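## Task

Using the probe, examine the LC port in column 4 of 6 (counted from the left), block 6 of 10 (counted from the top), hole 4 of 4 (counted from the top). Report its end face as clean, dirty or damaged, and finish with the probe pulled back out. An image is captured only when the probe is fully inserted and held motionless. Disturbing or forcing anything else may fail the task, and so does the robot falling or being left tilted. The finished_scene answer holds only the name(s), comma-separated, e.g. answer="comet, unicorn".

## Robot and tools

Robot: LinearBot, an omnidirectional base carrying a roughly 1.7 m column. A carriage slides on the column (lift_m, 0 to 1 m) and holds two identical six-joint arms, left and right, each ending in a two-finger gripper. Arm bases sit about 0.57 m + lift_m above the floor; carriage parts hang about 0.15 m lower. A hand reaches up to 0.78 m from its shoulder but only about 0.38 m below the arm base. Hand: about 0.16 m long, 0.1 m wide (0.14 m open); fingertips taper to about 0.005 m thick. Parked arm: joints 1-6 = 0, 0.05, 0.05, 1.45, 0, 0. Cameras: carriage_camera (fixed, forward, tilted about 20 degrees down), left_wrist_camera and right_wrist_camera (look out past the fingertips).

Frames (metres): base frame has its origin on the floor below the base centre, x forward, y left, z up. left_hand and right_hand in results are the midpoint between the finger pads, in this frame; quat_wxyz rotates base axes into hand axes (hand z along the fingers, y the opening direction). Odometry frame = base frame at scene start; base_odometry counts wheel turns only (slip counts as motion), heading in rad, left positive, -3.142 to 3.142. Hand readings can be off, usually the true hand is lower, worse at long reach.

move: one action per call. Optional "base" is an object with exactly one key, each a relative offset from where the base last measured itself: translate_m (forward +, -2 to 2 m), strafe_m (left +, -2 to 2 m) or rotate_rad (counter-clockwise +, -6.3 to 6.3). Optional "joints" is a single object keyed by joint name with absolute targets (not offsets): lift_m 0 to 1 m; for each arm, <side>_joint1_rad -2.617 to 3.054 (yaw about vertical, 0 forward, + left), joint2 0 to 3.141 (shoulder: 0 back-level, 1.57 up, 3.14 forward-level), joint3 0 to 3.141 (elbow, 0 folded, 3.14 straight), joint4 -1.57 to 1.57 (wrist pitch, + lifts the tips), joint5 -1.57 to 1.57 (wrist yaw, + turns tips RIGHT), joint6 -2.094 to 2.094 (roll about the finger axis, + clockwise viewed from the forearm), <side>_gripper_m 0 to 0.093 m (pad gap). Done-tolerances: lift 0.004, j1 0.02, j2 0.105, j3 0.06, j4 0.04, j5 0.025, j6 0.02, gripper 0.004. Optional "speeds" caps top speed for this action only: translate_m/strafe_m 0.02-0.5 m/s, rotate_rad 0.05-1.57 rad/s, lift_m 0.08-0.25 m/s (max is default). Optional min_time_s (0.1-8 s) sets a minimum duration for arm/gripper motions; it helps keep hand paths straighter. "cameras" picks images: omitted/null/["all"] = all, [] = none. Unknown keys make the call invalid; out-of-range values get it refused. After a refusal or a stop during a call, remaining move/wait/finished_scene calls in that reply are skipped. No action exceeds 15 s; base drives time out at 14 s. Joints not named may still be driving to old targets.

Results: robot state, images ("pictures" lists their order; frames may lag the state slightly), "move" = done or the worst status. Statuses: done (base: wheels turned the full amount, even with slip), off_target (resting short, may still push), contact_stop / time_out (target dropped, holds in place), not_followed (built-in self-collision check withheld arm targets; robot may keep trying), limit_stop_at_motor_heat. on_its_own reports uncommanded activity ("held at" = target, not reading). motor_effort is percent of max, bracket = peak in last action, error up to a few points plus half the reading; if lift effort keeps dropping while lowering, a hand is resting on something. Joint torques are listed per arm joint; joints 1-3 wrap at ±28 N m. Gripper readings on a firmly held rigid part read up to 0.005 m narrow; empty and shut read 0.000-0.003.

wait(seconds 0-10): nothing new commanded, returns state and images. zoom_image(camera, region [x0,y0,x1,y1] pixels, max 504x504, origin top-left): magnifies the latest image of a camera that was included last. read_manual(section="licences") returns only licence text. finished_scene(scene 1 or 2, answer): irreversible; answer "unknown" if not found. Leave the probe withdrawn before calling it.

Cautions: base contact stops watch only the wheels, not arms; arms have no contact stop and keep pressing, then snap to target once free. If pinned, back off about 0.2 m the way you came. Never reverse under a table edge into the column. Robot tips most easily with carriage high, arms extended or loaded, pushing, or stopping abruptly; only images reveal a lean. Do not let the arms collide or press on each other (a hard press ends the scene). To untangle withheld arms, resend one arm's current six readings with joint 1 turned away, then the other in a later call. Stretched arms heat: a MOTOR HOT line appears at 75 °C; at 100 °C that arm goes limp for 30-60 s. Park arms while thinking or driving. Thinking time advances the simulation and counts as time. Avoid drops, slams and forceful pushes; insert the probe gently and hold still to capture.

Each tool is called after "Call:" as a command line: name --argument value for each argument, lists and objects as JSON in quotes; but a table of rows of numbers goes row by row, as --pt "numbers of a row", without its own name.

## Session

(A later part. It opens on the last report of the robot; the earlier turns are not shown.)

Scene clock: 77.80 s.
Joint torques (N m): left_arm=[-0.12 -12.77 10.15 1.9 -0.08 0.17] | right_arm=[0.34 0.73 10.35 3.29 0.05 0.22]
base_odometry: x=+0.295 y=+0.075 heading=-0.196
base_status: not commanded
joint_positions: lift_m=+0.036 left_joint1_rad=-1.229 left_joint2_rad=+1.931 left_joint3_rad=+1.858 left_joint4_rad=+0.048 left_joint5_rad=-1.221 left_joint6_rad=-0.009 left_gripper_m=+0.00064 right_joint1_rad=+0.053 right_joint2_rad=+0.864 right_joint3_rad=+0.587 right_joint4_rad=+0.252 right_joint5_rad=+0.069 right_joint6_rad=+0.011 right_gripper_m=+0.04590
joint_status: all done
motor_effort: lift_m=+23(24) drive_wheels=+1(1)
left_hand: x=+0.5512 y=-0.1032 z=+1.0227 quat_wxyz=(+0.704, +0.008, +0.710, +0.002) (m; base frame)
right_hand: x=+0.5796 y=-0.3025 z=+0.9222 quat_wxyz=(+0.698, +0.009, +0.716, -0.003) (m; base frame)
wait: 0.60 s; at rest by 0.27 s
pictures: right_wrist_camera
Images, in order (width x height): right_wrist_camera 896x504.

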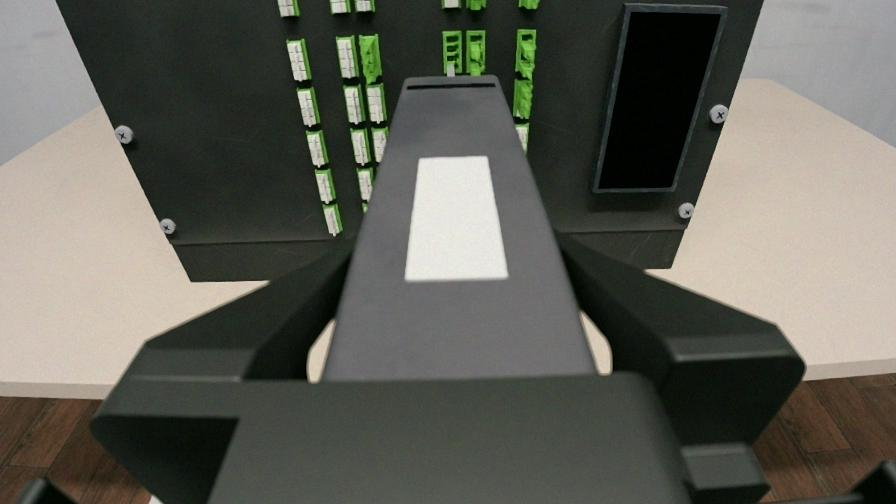

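Call:
move --base '{"translate_m":0.003}' --speeds '{"translate_m":0.02}' --cameras '[]'

Call:
wait --seconds 1 --cameras '["right_wrist_camera"]'

Call:
zoom_image --camera "right_wrist_camera" --region '[430, 40, 470, 80]'

Scene clock: 79.67 s.
Joint torques (N m): left_arm=[-0.44 -12.66 10.04 1.88 -0.05 0.15] | right_arm=[0.29 1.76 10.5 3.42 0.06 0.21]
move: done
base_odometry: x=+0.298 y=+0.074 heading=-0.196
base_status: done
joint_positions: lift_m=+0.036 left_joint1_rad=-1.229 left_joint2_rad=+1.931 left_joint3_rad=+1.858 left_joint4_rad=+0.048 left_joint5_rad=-1.221 left_joint6_rad=-0.009 left_gripper_m=+0.00064 right_joint1_rad=+0.053 right_joint2_rad=+0.853 right_joint3_rad=+0.587 right_joint4_rad=+0.238 right_joint5_rad=+0.070 right_joint6_rad=+0.011 right_gripper_m=+0.04590
joint_status: not commanded
motor_effort: lift_m=+23(24) drive_wheels=+3(7)
left_hand: x=+0.5515 y=-0.1030 z=+1.0227 quat_wxyz=(+0.704, +0.008, +0.710, +0.002) (m; base frame)
right_hand: x=+0.5774 y=-0.3027 z=+0.9226 quat_wxyz=(+0.697, +0.009, +0.717, -0.003) (m; base frame)
pictures: none
No camera images: "cameras" was empty.

Scene clock: 80.67 s.
Joint torques (N m): left_arm=[-0.38 -12.78 10.09 1.93 -0.07 0.15] | right_arm=[0.29 1.81 10.4 3.42 0.08 0.23]
base_odometry: x=+0.298 y=+0.074 heading=-0.196
base_status: done
joint_positions: lift_m=+0.036 left_joint1_rad=-1.229 left_joint2_rad=+1.931 left_joint3_rad=+1.858 left_joint4_rad=+0.048 left_joint5_rad=-1.221 left_joint6_rad=-0.009 left_gripper_m=+0.00064 right_joint1_rad=+0.053 right_joint2_rad=+0.853 right_joint3_rad=+0.587 right_joint4_rad=+0.238 right_joint5_rad=+0.070 right_joint6_rad=+0.011 right_gripper_m=+0.04590
joint_status: not commanded
motor_effort: lift_m=+23(24) drive_wheels=+3(7)
left_hand: x=+0.5515 y=-0.1030 z=+1.0227 quat_wxyz=(+0.704, +0.008, +0.710, +0.002) (m; base frame)
right_hand: x=+0.5774 y=-0.3027 z=+0.9226 quat_wxyz=(+0.697, +0.009, +0.717, -0.003) (m; base frame)
wait: 1.00 s; at rest by 0.27 s
pictures: right_wrist_camera
Images, in order (width x height): right_wrist_camera 896x504.

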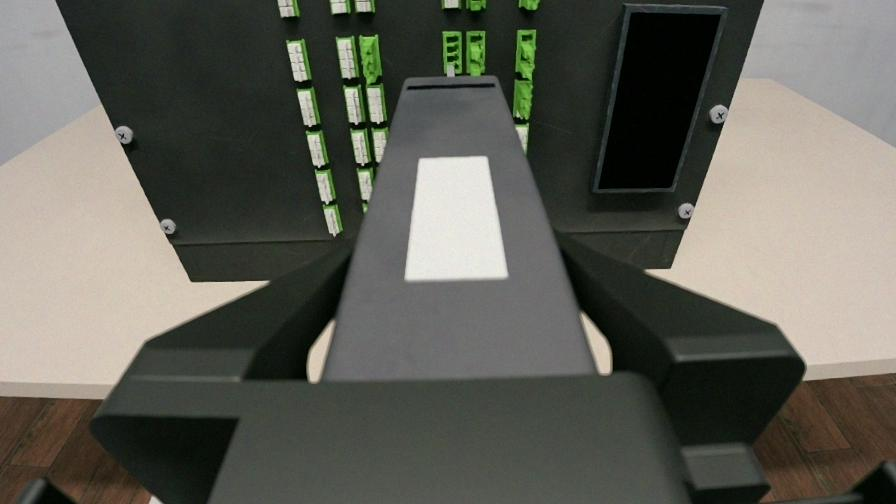

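Scaled by 12.600.

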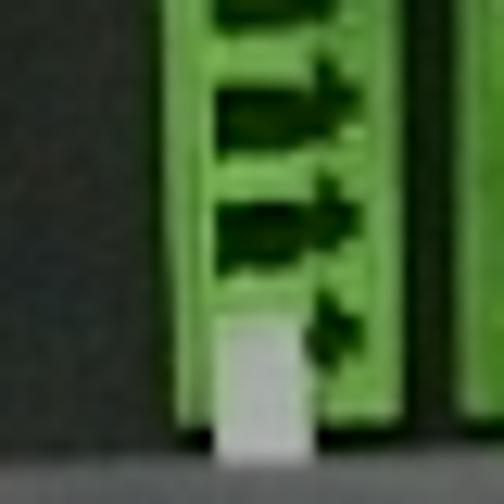

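Call:
move --joints '{"lift_m":0.0375}' --cameras '[]'

Call:
move --joints '{"lift_m":0.039}' --cameras '[]'

Call:
move --joints '{"right_joint1_rad":0.065}' --cameras '[]'

Call:
move --joints '{"right_joint1_rad":0.04}' --cameras '[]'

Call:
move --joints '{"right_joint6_rad":-0.01}' --cameras '[]'

Call:
move --joints '{"right_joint6_rad":0.04}' --cameras '["right_wrist_camera"]'

Call:
zoom_image --camera "right_wrist_camera" --region '[430, 40, 470, 80]'

Scene clock: 82.40 s.
Joint torques (N m): left_arm=[-0.21 -13.15 10.25 1.87 -0.08 0.2] | right_arm=[0.42 1.84 10.45 3.47 0.01 0.23]
move: done
base_odometry: x=+0.298 y=+0.074 heading=-0.196
base_status: not commanded
joint_positions: lift_m=+0.037 left_joint1_rad=-1.229 left_joint2_rad=+1.931 left_joint3_rad=+1.858 left_joint4_rad=+0.048 left_joint5_rad=-1.221 left_joint6_rad=-0.009 left_gripper_m=+0.00064 right_joint1_rad=+0.053 right_joint2_rad=+0.853 right_joint3_rad=+0.586 right_joint4_rad=+0.236 right_joint5_rad=+0.070 right_joint6_rad=+0.011 right_gripper_m=+0.04590
joint_status: all done
motor_effort: lift_m=+24(27) drive_wheels=+3(3)
left_hand: x=+0.5515 y=-0.1030 z=+1.0245 quat_wxyz=(+0.704, +0.008, +0.710, +0.002) (m; base frame)
right_hand: x=+0.5774 y=-0.3027 z=+0.9232 quat_wxyz=(+0.696, +0.010, +0.718, -0.003) (m; base frame)
pictures: none
No camera images: "cameras" was empty.

Scene clock: 82.77 s.
Joint torques (N m): left_arm=[-0.2 -12.98 10.26 1.88 -0.06 0.13] | right_arm=[0.28 1.62 10.51 3.51 0.08 0.24]
move: done
base_odometry: x=+0.298 y=+0.074 heading=-0.196
base_status: not commanded
joint_positions: lift_m=+0.039 left_joint1_rad=-1.229 left_joint2_rad=+1.931 left_joint3_rad=+1.858 left_joint4_rad=+0.048 left_joint5_rad=-1.221 left_joint6_rad=-0.009 left_gripper_m=+0.00064 right_joint1_rad=+0.053 right_joint2_rad=+0.853 right_joint3_rad=+0.585 right_joint4_rad=+0.233 right_joint5_rad=+0.070 right_joint6_rad=+0.012 right_gripper_m=+0.04590
joint_status: all done
motor_effort: lift_m=+23(27) drive_wheels=+2(3)
left_hand: x=+0.5515 y=-0.1030 z=+1.0260 quat_wxyz=(+0.704, +0.008, +0.710, +0.002) (m; base frame)
right_hand: x=+0.5774 y=-0.3027 z=+0.9238 quat_wxyz=(+0.695, +0.010, +0.719, -0.003) (m; base frame)
pictures: none
No camera images: "cameras" was empty.

Scene clock: 83.20 s.
Joint torques (N m): left_arm=[-0.31 -12.79 9.83 1.91 -0.12 0.14] | right_arm=[1.05 1.87 10.61 3.48 0 0.24]
move: done
base_odometry: x=+0.298 y=+0.074 heading=-0.196
base_status: not commanded
joint_positions: lift_m=+0.039 left_joint1_rad=-1.229 left_joint2_rad=+1.931 left_joint3_rad=+1.858 left_joint4_rad=+0.048 left_joint5_rad=-1.221 left_joint6_rad=-0.009 left_gripper_m=+0.00064 right_joint1_rad=+0.059 right_joint2_rad=+0.853 right_joint3_rad=+0.585 right_joint4_rad=+0.233 right_joint5_rad=+0.071 right_joint6_rad=+0.012 right_gripper_m=+0.04590
joint_status: all done
motor_effort: lift_m=+24(24) drive_wheels=+2(3)
left_hand: x=+0.5515 y=-0.1030 z=+1.0260 quat_wxyz=(+0.704, +0.008, +0.710, +0.002) (m; base frame)
right_hand: x=+0.5773 y=-0.3008 z=+0.9238 quat_wxyz=(+0.695, +0.008, +0.719, -0.001) (m; base frame)
pictures: none
No camera images: "cameras" was empty.

Scene clock: 83.67 s.
Joint torques (N m): left_arm=[-0.28 -12.83 10.4 1.86 0 0.14] | right_arm=[-0.28 1.85 10.58 3.48 0.07 0.22]
move: done
base_odometry: x=+0.298 y=+0.074 heading=-0.196
base_status: not commanded
joint_positions: lift_m=+0.039 left_joint1_rad=-1.229 left_joint2_rad=+1.931 left_joint3_rad=+1.858 left_joint4_rad=+0.048 left_joint5_rad=-1.221 left_joint6_rad=-0.009 left_gripper_m=+0.00064 right_joint1_rad=+0.051 right_joint2_rad=+0.853 right_joint3_rad=+0.585 right_joint4_rad=+0.233 right_joint5_rad=+0.071 right_joint6_rad=+0.012 right_gripper_m=+0.04590
joint_status: all done
motor_effort: lift_m=+24(24) drive_wheels=+3(3)
left_hand: x=+0.5515 y=-0.1030 z=+1.0260 quat_wxyz=(+0.704, +0.008, +0.710, +0.002) (m; base frame)
right_hand: x=+0.5774 y=-0.3034 z=+0.9238 quat_wxyz=(+0.695, +0.011, +0.719, -0.004) (m; base frame)
pictures: none
No camera images: "cameras" was empty.

Scene clock: 84.07 s.
Joint torques (N m): left_arm=[-0.09 -12.85 10.04 1.87 -0.09 0.2] | right_arm=[-0.46 1.84 10.56 3.48 0.05 -0.12]
move: off_target
base_odometry: x=+0.298 y=+0.074 heading=-0.196
base_status: not commanded
joint_positions: lift_m=+0.039 left_joint1_rad=-1.229 left_joint2_rad=+1.931 left_joint3_rad=+1.858 left_joint4_rad=+0.048 left_joint5_rad=-1.221 left_joint6_rad=-0.009 left_gripper_m=+0.00064 right_joint1_rad=+0.051 right_joint2_rad=+0.853 right_joint3_rad=+0.585 right_joint4_rad=+0.233 right_joint5_rad=+0.071 right_joint6_rad=+0.010 right_gripper_m=+0.04590
joint_status: right_joint6_rad off_target (ended at +0.010, target -0.010)
motor_effort: lift_m=+23(24) drive_wheels=+3(3)
left_hand: x=+0.5515 y=-0.1030 z=+1.0260 quat_wxyz=(+0.704, +0.008, +0.710, +0.002) (m; base frame)
right_hand: x=+0.5774 y=-0.3034 z=+0.9238 quat_wxyz=(+0.695, +0.010, +0.719, -0.004) (m; base frame)
pictures: none
No camera images: "cameras" was empty.

Scene clock: 84.47 s.
Joint torques (N m): left_arm=[-0.25 -12.78 10.1 1.88 -0.09 0.14] | right_arm=[-0.38 1.87 10.66 3.51 0.06 0.4]
move: off_target
base_odometry: x=+0.298 y=+0.074 heading=-0.196
base_status: not commanded
joint_positions: lift_m=+0.039 left_joint1_rad=-1.229 left_joint2_rad=+1.931 left_joint3_rad=+1.858 left_joint4_rad=+0.048 left_joint5_rad=-1.221 left_joint6_rad=-0.009 left_gripper_m=+0.00064 right_joint1_rad=+0.051 right_joint2_rad=+0.853 right_joint3_rad=+0.585 right_joint4_rad=+0.233 right_joint5_rad=+0.071 right_joint6_rad=+0.019 right_gripper_m=+0.04590
joint_status: right_joint6_rad off_target (ended at +0.018, target +0.040)
motor_effort: lift_m=+24(24) drive_wheels=+2(3)
left_hand: x=+0.5515 y=-0.1030 z=+1.0260 quat_wxyz=(+0.704, +0.008, +0.710, +0.002) (m; base frame)
right_hand: x=+0.5774 y=-0.3034 z=+0.9238 quat_wxyz=(+0.695, +0.013, +0.719, -0.001) (m; base frame)
pictures: right_wrist_camera
Images, in order (width x height): right_wrist_camera 896x504.

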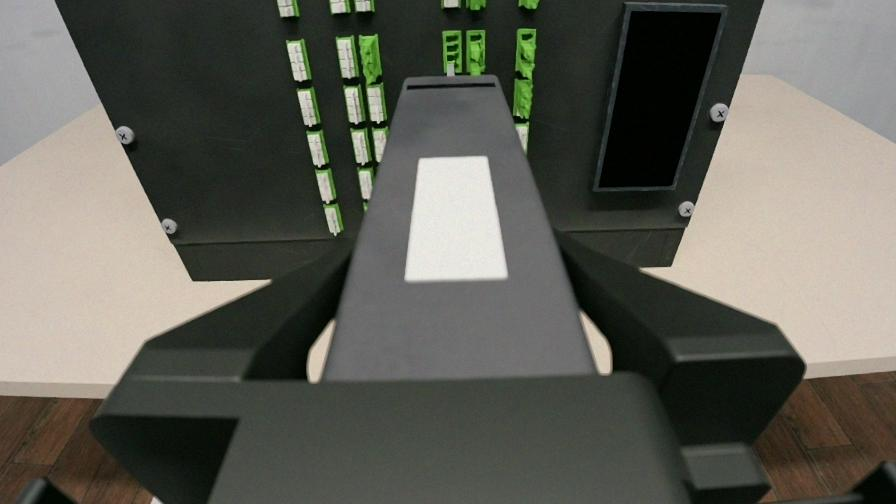

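Scaled by 12.600.

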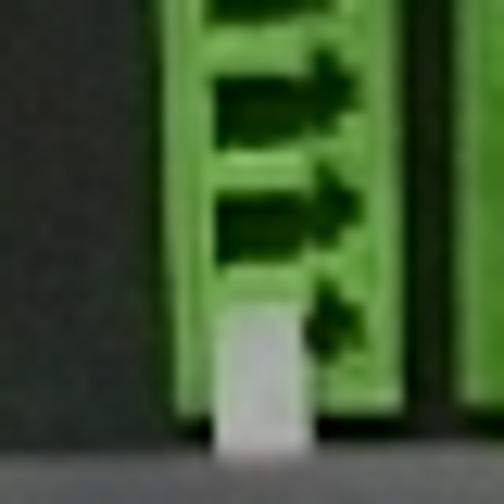

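Call:
move --base '{"translate_m":-0.018}' --joints '{"lift_m":0.0376,"right_joint1_rad":0.053,"right_joint2_rad":0.91,"right_joint6_rad":0.02}' --speeds '{"translate_m":0.03}' --cameras '[]'

Call:
move --joints '{"right_joint2_rad":0.86}' --cameras '[]'

Call:
wait --seconds 0.8 --cameras '["right_wrist_camera","left_wrist_camera"]'

Call:
zoom_image --camera "right_wrist_camera" --region '[430, 40, 470, 80]'

Call:
zoom_image --camera "left_wrist_camera" --region '[620, 140, 700, 220]'

Scene clock: 86.27 s.
Joint torques (N m): left_arm=[-0.43 -12.6 9.98 1.88 -0.1 0.11] | right_arm=[0.69 -1.58 10.58 2.74 0.03 0.13]
move: done
base_odometry: x=+0.280 y=+0.078 heading=-0.196
base_status: done
joint_positions: lift_m=+0.038 left_joint1_rad=-1.230 left_joint2_rad=+1.931 left_joint3_rad=+1.858 left_joint4_rad=+0.048 left_joint5_rad=-1.221 left_joint6_rad=-0.009 left_gripper_m=+0.00064 right_joint1_rad=+0.051 right_joint2_rad=+0.905 right_joint3_rad=+0.585 right_joint4_rad=+0.301 right_joint5_rad=+0.071 right_joint6_rad=+0.019 right_gripper_m=+0.04590
joint_status: all done
on_its_own: right_joint4_rad moved +0.067 toward your old target +0.345
motor_effort: lift_m=+24(24) drive_wheels=+2(4)
left_hand: x=+0.5508 y=-0.1036 z=+1.0245 quat_wxyz=(+0.704, +0.009, +0.710, +0.002) (m; base frame)
right_hand: x=+0.5874 y=-0.3029 z=+0.9215 quat_wxyz=(+0.700, +0.013, +0.714, -0.001) (m; base frame)
pictures: none
No camera images: "cameras" was empty.

Scene clock: 86.87 s.
Joint torques (N m): left_arm=[-0.01 -12.77 10.13 1.84 -0.1 0.11] | right_arm=[0.7 -4.29 10.56 2.95 0.03 0.12]
move: done
base_odometry: x=+0.280 y=+0.078 heading=-0.196
base_status: not commanded
joint_positions: lift_m=+0.038 left_joint1_rad=-1.230 left_joint2_rad=+1.931 left_joint3_rad=+1.858 left_joint4_rad=+0.048 left_joint5_rad=-1.221 left_joint6_rad=-0.009 left_gripper_m=+0.00064 right_joint1_rad=+0.051 right_joint2_rad=+0.886 right_joint3_rad=+0.585 right_joint4_rad=+0.286 right_joint5_rad=+0.071 right_joint6_rad=+0.019 right_gripper_m=+0.04590
joint_status: all done
motor_effort: lift_m=+23(24) drive_wheels=+2(2)
left_hand: x=+0.5508 y=-0.1036 z=+1.0245 quat_wxyz=(+0.704, +0.009, +0.710, +0.002) (m; base frame)
right_hand: x=+0.5839 y=-0.3031 z=+0.9243 quat_wxyz=(+0.702, +0.013, +0.712, -0.001) (m; base frame)
pictures: none
No camera images: "cameras" was empty.

Scene clock: 87.67 s.
Joint torques (N m): left_arm=[-0.16 -12.71 10.36 1.89 -0.05 0.17] | right_arm=[0.7 -4.07 10.54 2.94 0.05 0.13]
base_odometry: x=+0.280 y=+0.078 heading=-0.196
base_status: not commanded
joint_positions: lift_m=+0.038 left_joint1_rad=-1.230 left_joint2_rad=+1.931 left_joint3_rad=+1.858 left_joint4_rad=+0.048 left_joint5_rad=-1.221 left_joint6_rad=-0.009 left_gripper_m=+0.00064 right_joint1_rad=+0.051 right_joint2_rad=+0.886 right_joint3_rad=+0.585 right_joint4_rad=+0.284 right_joint5_rad=+0.071 right_joint6_rad=+0.019 right_gripper_m=+0.04590
joint_status: all done
motor_effort: lift_m=+24(24) drive_wheels=+2(2)
left_hand: x=+0.5508 y=-0.1036 z=+1.0245 quat_wxyz=(+0.704, +0.009, +0.710, +0.002) (m; base frame)
right_hand: x=+0.5839 y=-0.3031 z=+0.9239 quat_wxyz=(+0.701, +0.013, +0.713, -0.001) (m; base frame)
wait: 0.80 s; at rest by 0.27 s
pictures: left_wrist_camera, right_wrist_camera
Images, in order (width x height): left_wrist_camera 896x504, right_wrist_camera 896x504.

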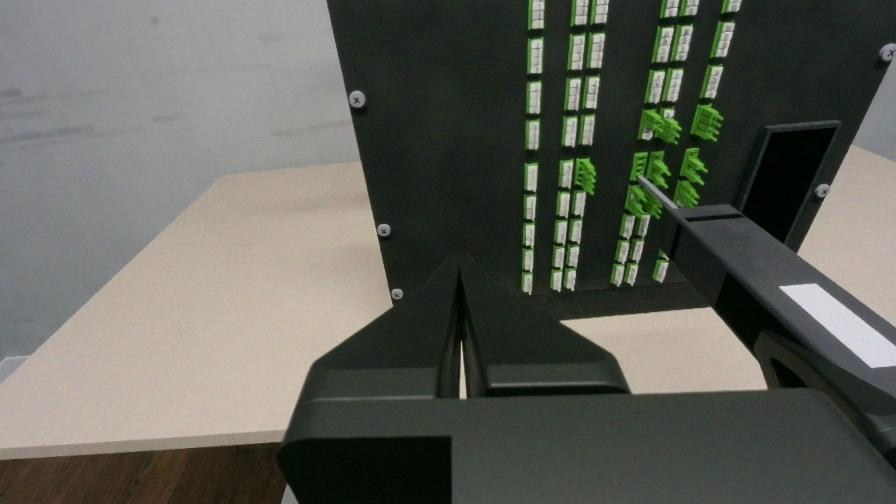

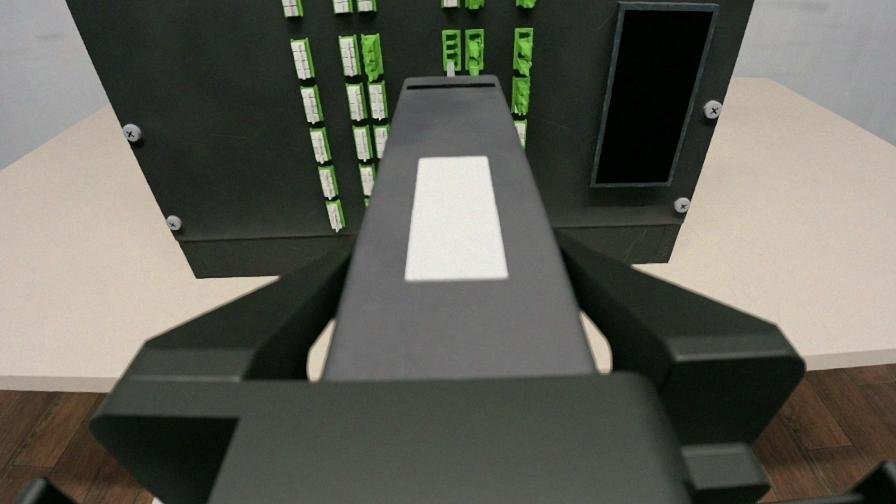

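Scaled by 12.600.

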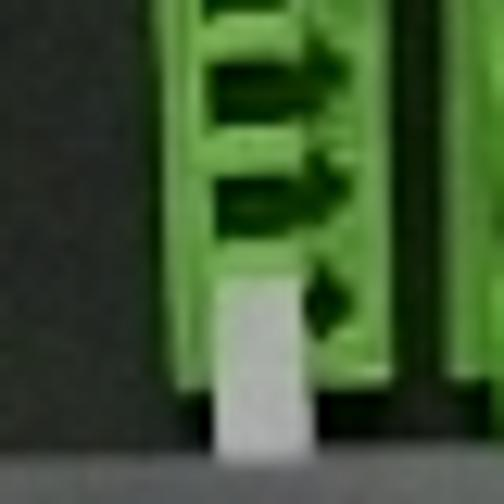

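Scaled by 6.300.

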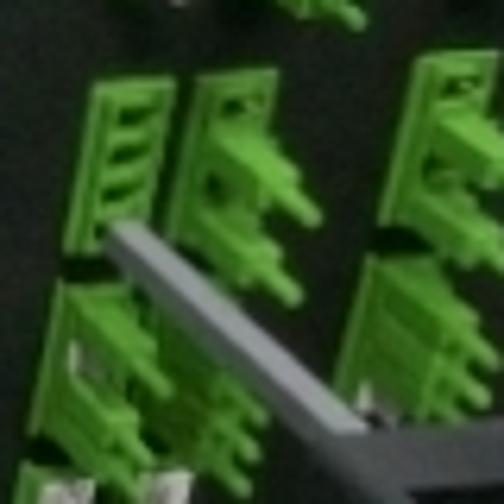

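Call:
move --base '{"translate_m":0.003}' --speeds '{"translate_m":0.02}' --cameras '[]'

Call:
wait --seconds 0.8 --cameras '["right_wrist_camera"]'

Call:
zoom_image --camera "right_wrist_camera" --region '[440, 50, 460, 70]'

Call:
zoom_image --camera "right_wrist_camera" --region '[430, 40, 470, 80]'

Scene clock: 88.83 s.
Joint torques (N m): left_arm=[-0.02 -12.79 10.06 1.89 -0.06 0.13] | right_arm=[0.69 -3.54 10.61 3 0.04 0.11]
move: done
base_odometry: x=+0.283 y=+0.077 heading=-0.196
base_status: done
joint_positions: lift_m=+0.038 left_joint1_rad=-1.229 left_joint2_rad=+1.931 left_joint3_rad=+1.858 left_joint4_rad=+0.048 left_joint5_rad=-1.221 left_joint6_rad=-0.009 left_gripper_m=+0.00064 right_joint1_rad=+0.051 right_joint2_rad=+0.879 right_joint3_rad=+0.585 right_joint4_rad=+0.278 right_joint5_rad=+0.071 right_joint6_rad=+0.019 right_gripper_m=+0.04590
joint_status: not commanded
motor_effort: lift_m=+23(24) drive_wheels=-2(7)
left_hand: x=+0.5514 y=-0.1031 z=+1.0245 quat_wxyz=(+0.704, +0.008, +0.710, +0.003) (m; base frame)
right_hand: x=+0.5825 y=-0.3032 z=+0.9247 quat_wxyz=(+0.702, +0.013, +0.712, -0.001) (m; base frame)
pictures: none
No camera images: "cameras" was empty.

Scene clock: 89.63 s.
Joint torques (N m): left_arm=[-0.25 -12.78 10.04 1.95 0.01 0.26] | right_arm=[0.8 -3.49 10.62 2.98 0.04 0.14]
base_odometry: x=+0.283 y=+0.077 heading=-0.196
base_status: done
joint_positions: lift_m=+0.038 left_joint1_rad=-1.229 left_joint2_rad=+1.931 left_joint3_rad=+1.858 left_joint4_rad=+0.048 left_joint5_rad=-1.221 left_joint6_rad=-0.009 left_gripper_m=+0.00064 right_joint1_rad=+0.051 right_joint2_rad=+0.879 right_joint3_rad=+0.585 right_joint4_rad=+0.278 right_joint5_rad=+0.071 right_joint6_rad=+0.019 right_gripper_m=+0.04590
joint_status: not commanded
motor_effort: lift_m=+23(24) drive_wheels=-2(7)
left_hand: x=+0.5514 y=-0.1031 z=+1.0245 quat_wxyz=(+0.704, +0.008, +0.710, +0.003) (m; base frame)
right_hand: x=+0.5825 y=-0.3032 z=+0.9247 quat_wxyz=(+0.702, +0.013, +0.712, -0.001) (m; base frame)
wait: 0.80 s; at rest by 0.27 s
pictures: right_wrist_camera
Images, in order (width x height): right_wrist_camera 896x504.

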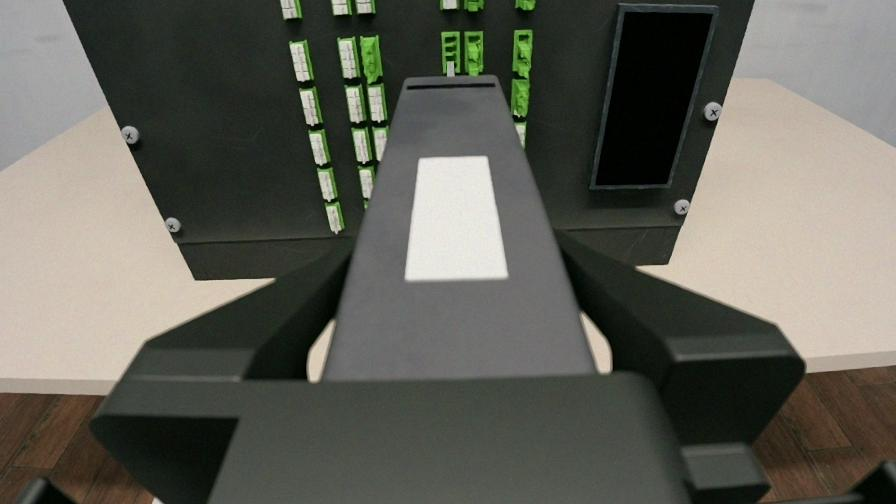

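Scaled by 25.200.

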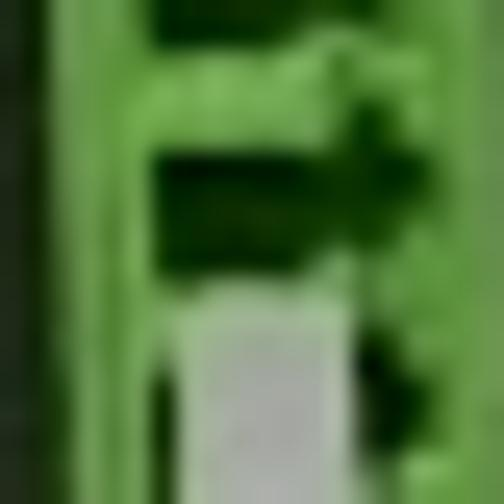

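Scaled by 12.600.

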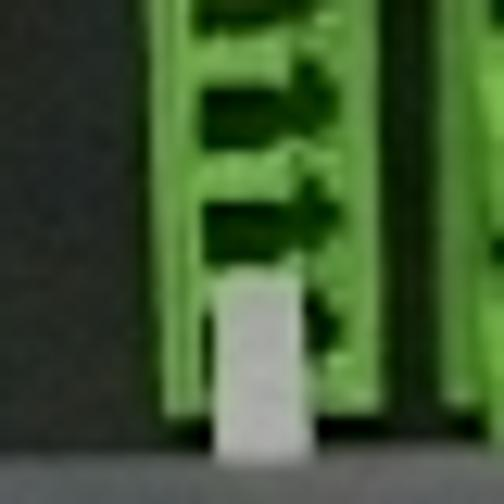

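Call:
move --base '{"translate_m":-0.006}' --joints '{"right_joint2_rad":0.85,"right_joint4_rad":0.30,"right_joint5_rad":0.052}' --speeds '{"translate_m":0.03}' --cameras '[]'

Call:
move --joints '{"right_joint2_rad":0.86,"right_joint4_rad":0.345,"right_joint5_rad":0.066,"lift_m":0.0376,"right_joint1_rad":0.053}' --cameras '[]'

Call:
wait --seconds 1 --cameras '["right_wrist_camera"]'

Call:
zoom_image --camera "right_wrist_camera" --region '[430, 40, 470, 80]'

Scene clock: 90.60 s.
Joint torques (N m): left_arm=[0.02 -12.51 9.89 1.9 -0.04 0.15] | right_arm=[0.75 -3.9 10.65 2.86 -0.03 0.15]
move: off_target
base_odometry: x=+0.277 y=+0.078 heading=-0.197
base_status: done
joint_positions: lift_m=+0.038 left_joint1_rad=-1.231 left_joint2_rad=+1.931 left_joint3_rad=+1.858 left_joint4_rad=+0.048 left_joint5_rad=-1.221 left_joint6_rad=-0.009 left_gripper_m=+0.00064 right_joint1_rad=+0.051 right_joint2_rad=+0.875 right_joint3_rad=+0.585 right_joint4_rad=+0.248 right_joint5_rad=+0.064 right_joint6_rad=+0.019 right_gripper_m=+0.04590
joint_status: right_joint4_rad off_target (ended at +0.247, target +0.300); the others done
motor_effort: lift_m=+24(24) drive_wheels=+2(7)
left_hand: x=+0.5506 y=-0.1037 z=+1.0245 quat_wxyz=(+0.704, +0.009, +0.710, +0.002) (m; base frame)
right_hand: x=+0.5815 y=-0.3020 z=+0.9186 quat_wxyz=(+0.692, +0.010, +0.722, +0.001) (m; base frame)
pictures: none
No camera images: "cameras" was empty.

Scene clock: 91.10 s.
Joint torques (N m): left_arm=[0.13 -13 10.25 1.85 -0.1 0.21] | right_arm=[0.72 -3 10.52 3.18 0.1 0.13]
move: off_target
base_odometry: x=+0.277 y=+0.078 heading=-0.197
base_status: not commanded
joint_positions: lift_m=+0.038 left_joint1_rad=-1.231 left_joint2_rad=+1.931 left_joint3_rad=+1.858 left_joint4_rad=+0.048 left_joint5_rad=-1.221 left_joint6_rad=-0.009 left_gripper_m=+0.00064 right_joint1_rad=+0.051 right_joint2_rad=+0.875 right_joint3_rad=+0.585 right_joint4_rad=+0.259 right_joint5_rad=+0.064 right_joint6_rad=+0.019 right_gripper_m=+0.04590
joint_status: right_joint4_rad off_target (ended at +0.259, target +0.345); the others done
motor_effort: lift_m=+24(24) drive_wheels=+2(2)
left_hand: x=+0.5506 y=-0.1037 z=+1.0245 quat_wxyz=(+0.704, +0.009, +0.710, +0.002) (m; base frame)
right_hand: x=+0.5816 y=-0.3020 z=+0.9214 quat_wxyz=(+0.696, +0.011, +0.718, +0.001) (m; base frame)
pictures: none
No camera images: "cameras" was empty.

Scene clock: 92.10 s.
Joint torques (N m): left_arm=[0.02 -13.08 10.22 1.89 -0.07 0.15] | right_arm=[0.65 -3.06 10.44 3.18 0.08 0.11]
base_odometry: x=+0.277 y=+0.078 heading=-0.197
base_status: not commanded
joint_positions: lift_m=+0.038 left_joint1_rad=-1.231 left_joint2_rad=+1.931 left_joint3_rad=+1.858 left_joint4_rad=+0.048 left_joint5_rad=-1.221 left_joint6_rad=-0.009 left_gripper_m=+0.00064 right_joint1_rad=+0.051 right_joint2_rad=+0.875 right_joint3_rad=+0.585 right_joint4_rad=+0.260 right_joint5_rad=+0.064 right_joint6_rad=+0.019 right_gripper_m=+0.04590
joint_status: right_joint4_rad off_target (ended at +0.259, target +0.345); the others done
motor_effort: lift_m=+24(24) drive_wheels=+2(2)
left_hand: x=+0.5506 y=-0.1037 z=+1.0245 quat_wxyz=(+0.704, +0.009, +0.710, +0.002) (m; base frame)
right_hand: x=+0.5816 y=-0.3020 z=+0.9217 quat_wxyz=(+0.697, +0.011, +0.717, +0.001) (m; base frame)
wait: 1.00 s; at rest by 0.27 s
pictures: right_wrist_camera
Images, in order (width x height): right_wrist_camera 896x504.

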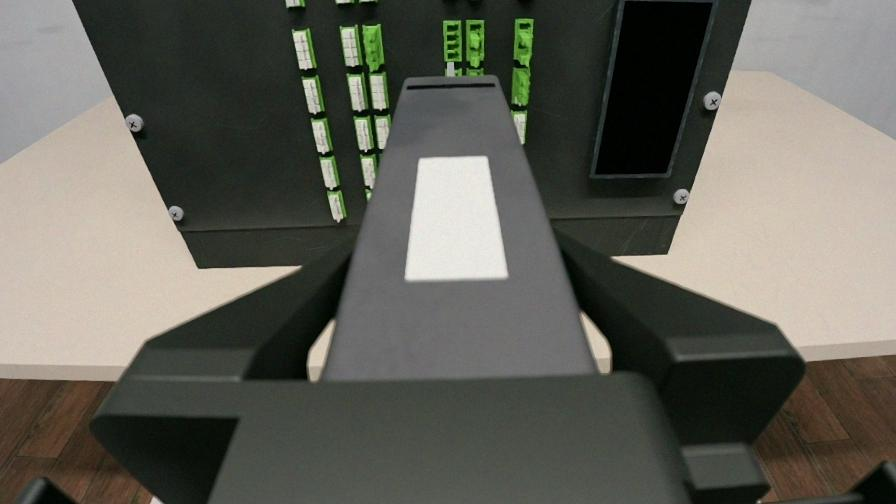

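Scaled by 12.600.

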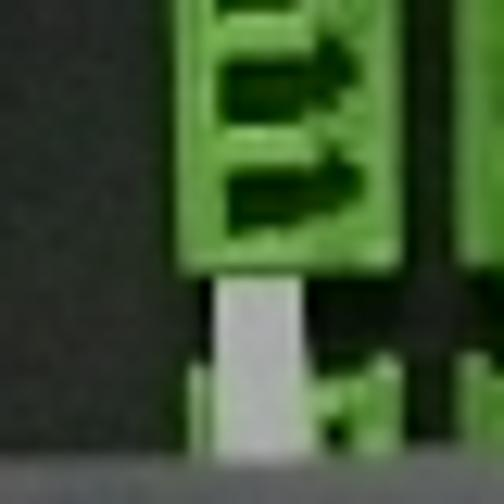

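Call:
move --joints '{"right_joint2_rad":0.864,"right_joint4_rad":0.356}' --cameras '[]'

Call:
wait --seconds 1 --cameras '["right_wrist_camera"]'

Call:
zoom_image --camera "right_wrist_camera" --region '[430, 40, 470, 80]'

Scene clock: 92.70 s.
Joint torques (N m): left_arm=[0.29 -12.83 10.06 1.89 -0.04 0.16] | right_arm=[0.79 -2.67 10.44 3.2 0.11 0.12]
move: off_target
base_odometry: x=+0.277 y=+0.078 heading=-0.197
base_status: not commanded
joint_positions: lift_m=+0.038 left_joint1_rad=-1.231 left_joint2_rad=+1.931 left_joint3_rad=+1.858 left_joint4_rad=+0.048 left_joint5_rad=-1.221 left_joint6_rad=-0.009 left_gripper_m=+0.00064 right_joint1_rad=+0.051 right_joint2_rad=+0.875 right_joint3_rad=+0.585 right_joint4_rad=+0.270 right_joint5_rad=+0.064 right_joint6_rad=+0.019 right_gripper_m=+0.04590
joint_status: right_joint4_rad off_target (ended at +0.270, target +0.356); the others done
motor_effort: lift_m=+24(24) drive_wheels=+2(2)
left_hand: x=+0.5506 y=-0.1037 z=+1.0245 quat_wxyz=(+0.704, +0.009, +0.710, +0.002) (m; base frame)
right_hand: x=+0.5817 y=-0.3020 z=+0.9242 quat_wxyz=(+0.700, +0.011, +0.714, +0.002) (m; base frame)
pictures: none
No camera images: "cameras" was empty.

Scene clock: 93.70 s.
Joint torques (N m): left_arm=[-0.1 -12.75 10.04 1.91 -0.05 0.21] | right_arm=[0.65 -2.67 10.65 3.19 0.11 0.13]
base_odometry: x=+0.277 y=+0.078 heading=-0.197
base_status: not commanded
joint_positions: lift_m=+0.038 left_joint1_rad=-1.231 left_joint2_rad=+1.931 left_joint3_rad=+1.858 left_joint4_rad=+0.048 left_joint5_rad=-1.221 left_joint6_rad=-0.009 left_gripper_m=+0.00064 right_joint1_rad=+0.051 right_joint2_rad=+0.875 right_joint3_rad=+0.585 right_joint4_rad=+0.271 right_joint5_rad=+0.064 right_joint6_rad=+0.019 right_gripper_m=+0.04590
joint_status: right_joint4_rad off_target (ended at +0.270, target +0.356); the others done
motor_effort: lift_m=+23(24) drive_wheels=+2(2)
left_hand: x=+0.5506 y=-0.1037 z=+1.0245 quat_wxyz=(+0.704, +0.009, +0.710, +0.002) (m; base frame)
right_hand: x=+0.5817 y=-0.3020 z=+0.9244 quat_wxyz=(+0.701, +0.011, +0.713, +0.002) (m; base frame)
wait: 1.00 s; at rest by 0.27 s
pictures: right_wrist_camera
Images, in order (width x height): right_wrist_camera 896x504.

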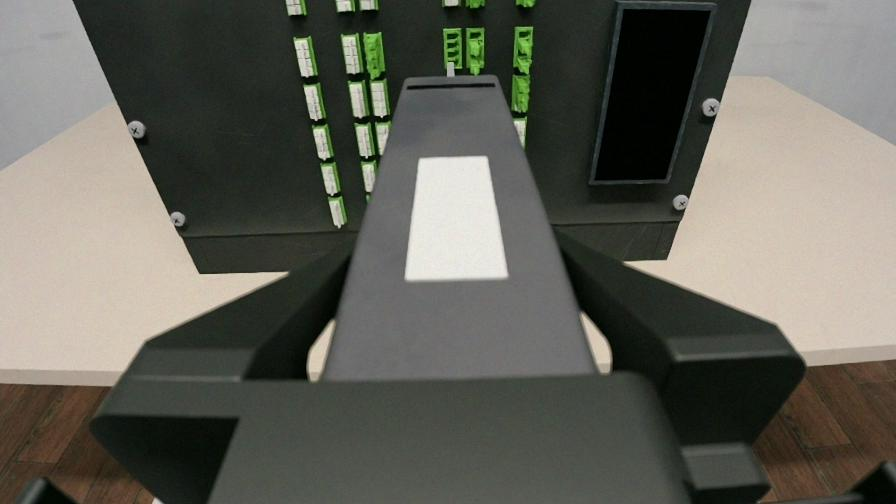

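Scaled by 12.600.

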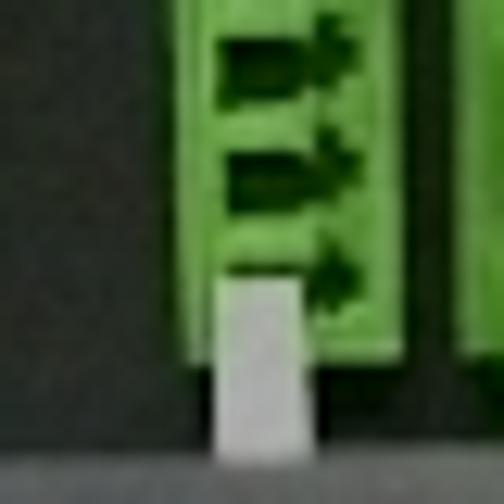

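Call:
zoom_image --camera "right_wrist_camera" --region '[443, 54, 459, 70]'

Call:
zoom_image --camera "right_wrist_camera" --region '[400, 60, 500, 100]'

Scaled by 31.500.

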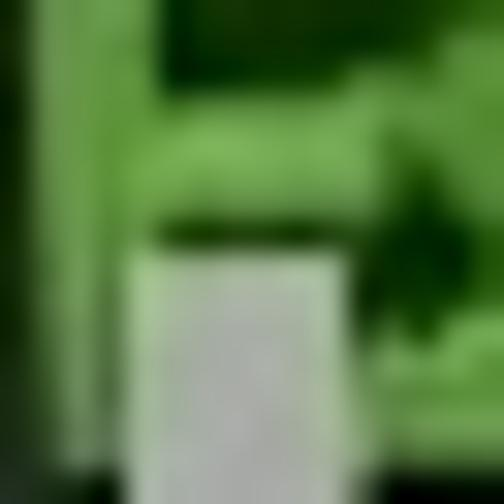

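Scaled by 5.040.

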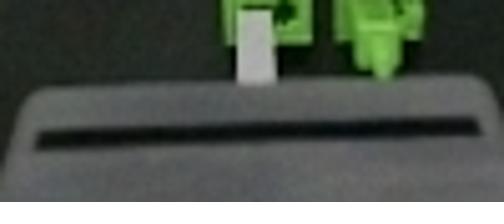

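Call:
move --joints '{"right_joint6_rad":-0.012,"right_joint5_rad":0.079}' --cameras '[]'

Call:
wait --seconds 1 --cameras '["right_wrist_camera"]'

Call:
zoom_image --camera "right_wrist_camera" --region '[430, 40, 470, 80]'

Scene clock: 94.67 s.
Joint torques (N m): left_arm=[0.09 -12.63 9.87 1.9 -0.1 0.18] | right_arm=[0.73 -2.61 10.55 3.17 0.21 -0.05]
move: done
base_odometry: x=+0.277 y=+0.078 heading=-0.197
base_status: not commanded
joint_positions: lift_m=+0.038 left_joint1_rad=-1.231 left_joint2_rad=+1.931 left_joint3_rad=+1.858 left_joint4_rad=+0.048 left_joint5_rad=-1.221 left_joint6_rad=-0.009 left_gripper_m=+0.00064 right_joint1_rad=+0.051 right_joint2_rad=+0.875 right_joint3_rad=+0.585 right_joint4_rad=+0.272 right_joint5_rad=+0.067 right_joint6_rad=+0.003 right_gripper_m=+0.04590
joint_status: all done
motor_effort: lift_m=+24(24) drive_wheels=+2(2)
left_hand: x=+0.5506 y=-0.1037 z=+1.0245 quat_wxyz=(+0.704, +0.009, +0.710, +0.002) (m; base frame)
right_hand: x=+0.5817 y=-0.3026 z=+0.9245 quat_wxyz=(+0.701, +0.007, +0.713, -0.005) (m; base frame)
pictures: none
No camera images: "cameras" was empty.

Scene clock: 95.67 s.
Joint torques (N m): left_arm=[-0.08 -12.56 10.15 1.91 -0.08 0.18] | right_arm=[0.69 -2.69 10.56 3.19 0.21 -0.06]
base_odometry: x=+0.277 y=+0.078 heading=-0.197
base_status: not commanded
joint_positions: lift_m=+0.038 left_joint1_rad=-1.231 left_joint2_rad=+1.931 left_joint3_rad=+1.858 left_joint4_rad=+0.048 left_joint5_rad=-1.221 left_joint6_rad=-0.009 left_gripper_m=+0.00064 right_joint1_rad=+0.051 right_joint2_rad=+0.875 right_joint3_rad=+0.585 right_joint4_rad=+0.272 right_joint5_rad=+0.068 right_joint6_rad=+0.001 right_gripper_m=+0.04590
joint_status: all done
motor_effort: lift_m=+24(24) drive_wheels=+2(2)
left_hand: x=+0.5506 y=-0.1037 z=+1.0245 quat_wxyz=(+0.704, +0.009, +0.710, +0.002) (m; base frame)
right_hand: x=+0.5817 y=-0.3026 z=+0.9246 quat_wxyz=(+0.701, +0.006, +0.713, -0.006) (m; base frame)
wait: 1.00 s; at rest by 0.27 s
pictures: right_wrist_camera
Images, in order (width x height): right_wrist_camera 896x504.

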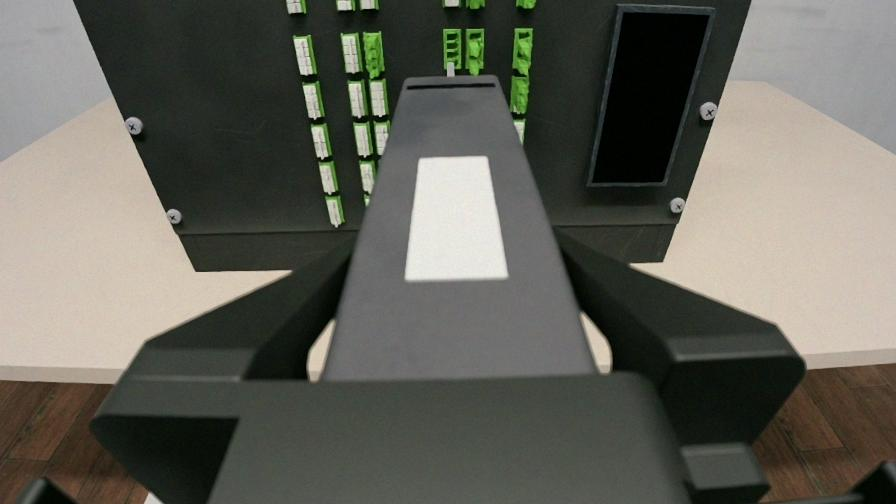

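Scaled by 12.600.

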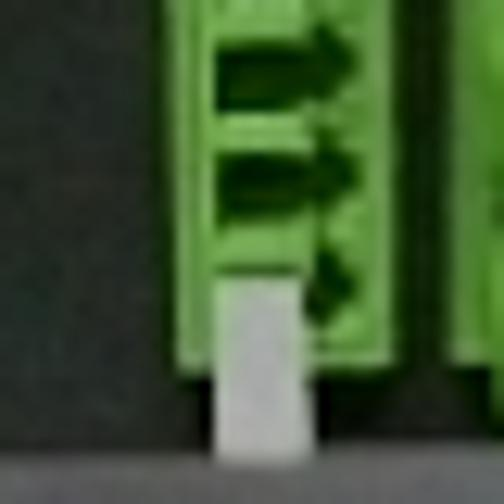

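Call:
move --joints '{"right_joint6_rad":0.018,"right_joint2_rad":0.869}' --cameras '[]'

Call:
wait --seconds 1 --cameras '["right_wrist_camera"]'

Call:
zoom_image --camera "right_wrist_camera" --region '[430, 40, 470, 80]'

Scene clock: 96.50 s.
Joint torques (N m): left_arm=[0.05 -13.08 10.09 1.87 -0.08 0.2] | right_arm=[0.64 -2.19 10.51 3.18 0.19 0.3]
move: done
base_odometry: x=+0.277 y=+0.078 heading=-0.197
base_status: not commanded
joint_positions: lift_m=+0.038 left_joint1_rad=-1.231 left_joint2_rad=+1.931 left_joint3_rad=+1.858 left_joint4_rad=+0.048 left_joint5_rad=-1.221 left_joint6_rad=-0.009 left_gripper_m=+0.00064 right_joint1_rad=+0.051 right_joint2_rad=+0.875 right_joint3_rad=+0.585 right_joint4_rad=+0.272 right_joint5_rad=+0.068 right_joint6_rad=+0.005 right_gripper_m=+0.04590
joint_status: all done
motor_effort: lift_m=+24(24) drive_wheels=+2(2)
left_hand: x=+0.5506 y=-0.1037 z=+1.0245 quat_wxyz=(+0.704, +0.009, +0.710, +0.002) (m; base frame)
right_hand: x=+0.5817 y=-0.3027 z=+0.9246 quat_wxyz=(+0.701, +0.007, +0.713, -0.005) (m; base frame)
pictures: none
No camera images: "cameras" was empty.

Scene clock: 97.50 s.
Joint torques (N m): left_arm=[-0.01 -12.79 10.22 1.88 -0.09 0.09] | right_arm=[0.81 -2.3 10.51 3.17 0.18 0.28]
base_odometry: x=+0.277 y=+0.078 heading=-0.197
base_status: not commanded
joint_positions: lift_m=+0.038 left_joint1_rad=-1.231 left_joint2_rad=+1.931 left_joint3_rad=+1.858 left_joint4_rad=+0.048 left_joint5_rad=-1.221 left_joint6_rad=-0.009 left_gripper_m=+0.00064 right_joint1_rad=+0.051 right_joint2_rad=+0.875 right_joint3_rad=+0.585 right_joint4_rad=+0.272 right_joint5_rad=+0.068 right_joint6_rad=+0.005 right_gripper_m=+0.04590
joint_status: all done
motor_effort: lift_m=+23(24) drive_wheels=+2(2)
left_hand: x=+0.5506 y=-0.1037 z=+1.0245 quat_wxyz=(+0.704, +0.009, +0.710, +0.002) (m; base frame)
right_hand: x=+0.5817 y=-0.3027 z=+0.9247 quat_wxyz=(+0.701, +0.007, +0.713, -0.005) (m; base frame)
wait: 1.00 s; at rest by 0.27 s
pictures: right_wrist_camera
Images, in order (width x height): right_wrist_camera 896x504.

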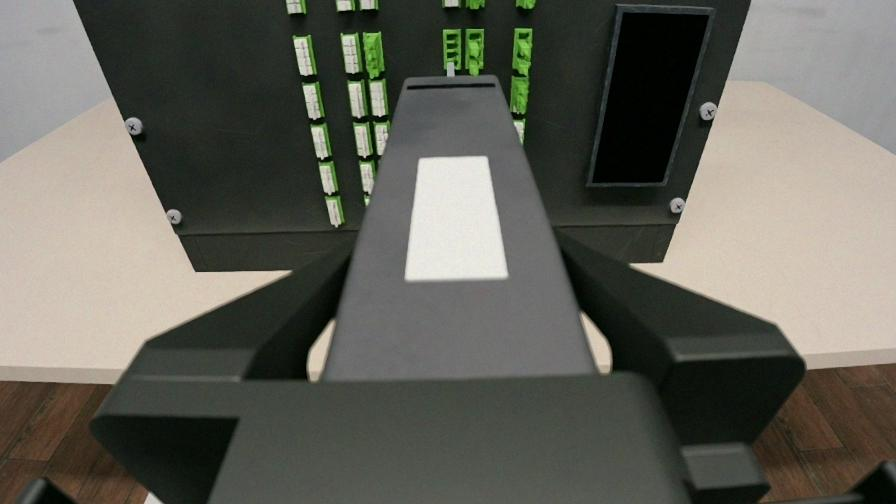

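Scaled by 12.600.

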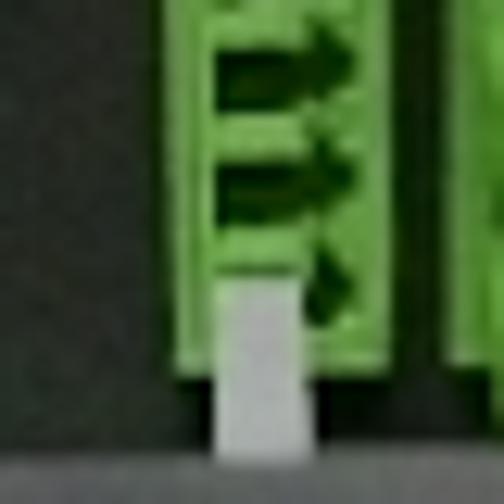

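Call:
move --base '{"translate_m":0.003}' --joints '{"lift_m":0.0363}' --speeds '{"translate_m":0.02}' --cameras '[]'

Call:
wait --seconds 1 --cameras '["right_wrist_camera"]'

Call:
zoom_image --camera "right_wrist_camera" --region '[430, 40, 470, 80]'

Scene clock: 98.50 s.
Joint torques (N m): left_arm=[-0.27 -12.7 10.29 1.91 -0.1 0.2] | right_arm=[0.66 -2.17 10.66 3.1 0.16 0.29]
move: done
base_odometry: x=+0.280 y=+0.077 heading=-0.197
base_status: done
joint_positions: lift_m=+0.036 left_joint1_rad=-1.229 left_joint2_rad=+1.931 left_joint3_rad=+1.858 left_joint4_rad=+0.048 left_joint5_rad=-1.221 left_joint6_rad=-0.009 left_gripper_m=+0.00064 right_joint1_rad=+0.051 right_joint2_rad=+0.875 right_joint3_rad=+0.585 right_joint4_rad=+0.277 right_joint5_rad=+0.068 right_joint6_rad=+0.005 right_gripper_m=+0.04590
joint_status: all done
motor_effort: lift_m=+24(24) drive_wheels=-2(7)
left_hand: x=+0.5514 y=-0.1031 z=+1.0232 quat_wxyz=(+0.704, +0.008, +0.710, +0.003) (m; base frame)
right_hand: x=+0.5817 y=-0.3027 z=+0.9246 quat_wxyz=(+0.703, +0.008, +0.711, -0.005) (m; base frame)
pictures: none
No camera images: "cameras" was empty.

Scene clock: 99.50 s.
Joint torques (N m): left_arm=[-0.25 -12.81 10.36 1.83 -0.11 0.19] | right_arm=[0.73 -2.25 10.44 3.14 0.17 0.28]
base_odometry: x=+0.280 y=+0.077 heading=-0.197
base_status: done
joint_positions: lift_m=+0.036 left_joint1_rad=-1.229 left_joint2_rad=+1.931 left_joint3_rad=+1.858 left_joint4_rad=+0.048 left_joint5_rad=-1.221 left_joint6_rad=-0.009 left_gripper_m=+0.00064 right_joint1_rad=+0.051 right_joint2_rad=+0.875 right_joint3_rad=+0.585 right_joint4_rad=+0.277 right_joint5_rad=+0.068 right_joint6_rad=+0.005 right_gripper_m=+0.04590
joint_status: all done
motor_effort: lift_m=+24(24) drive_wheels=-2(7)
left_hand: x=+0.5514 y=-0.1031 z=+1.0232 quat_wxyz=(+0.704, +0.008, +0.710, +0.003) (m; base frame)
right_hand: x=+0.5817 y=-0.3027 z=+0.9246 quat_wxyz=(+0.703, +0.008, +0.711, -0.005) (m; base frame)
wait: 1.00 s; at rest by 0.27 s
pictures: right_wrist_camera
Images, in order (width x height): right_wrist_camera 896x504.

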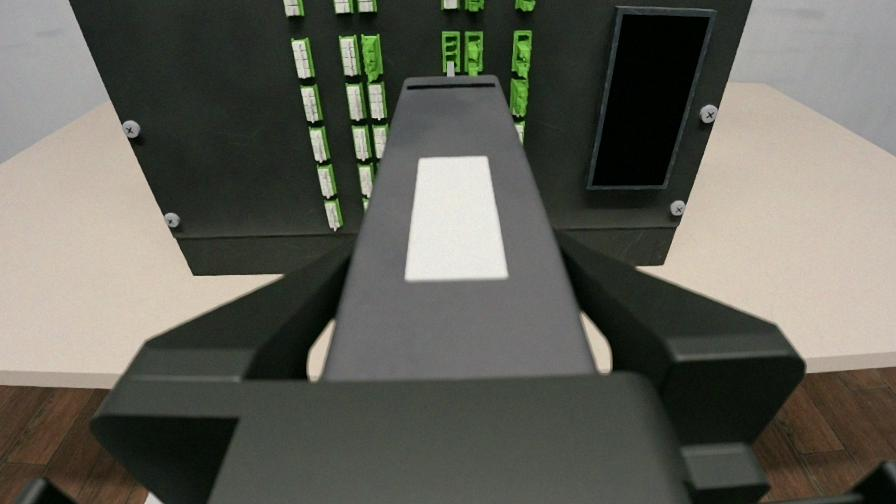

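Scaled by 12.600.

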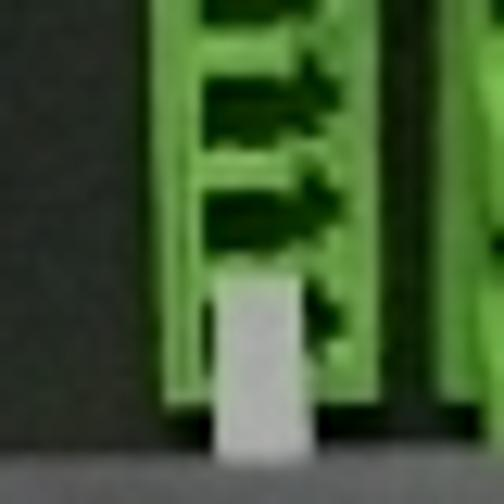

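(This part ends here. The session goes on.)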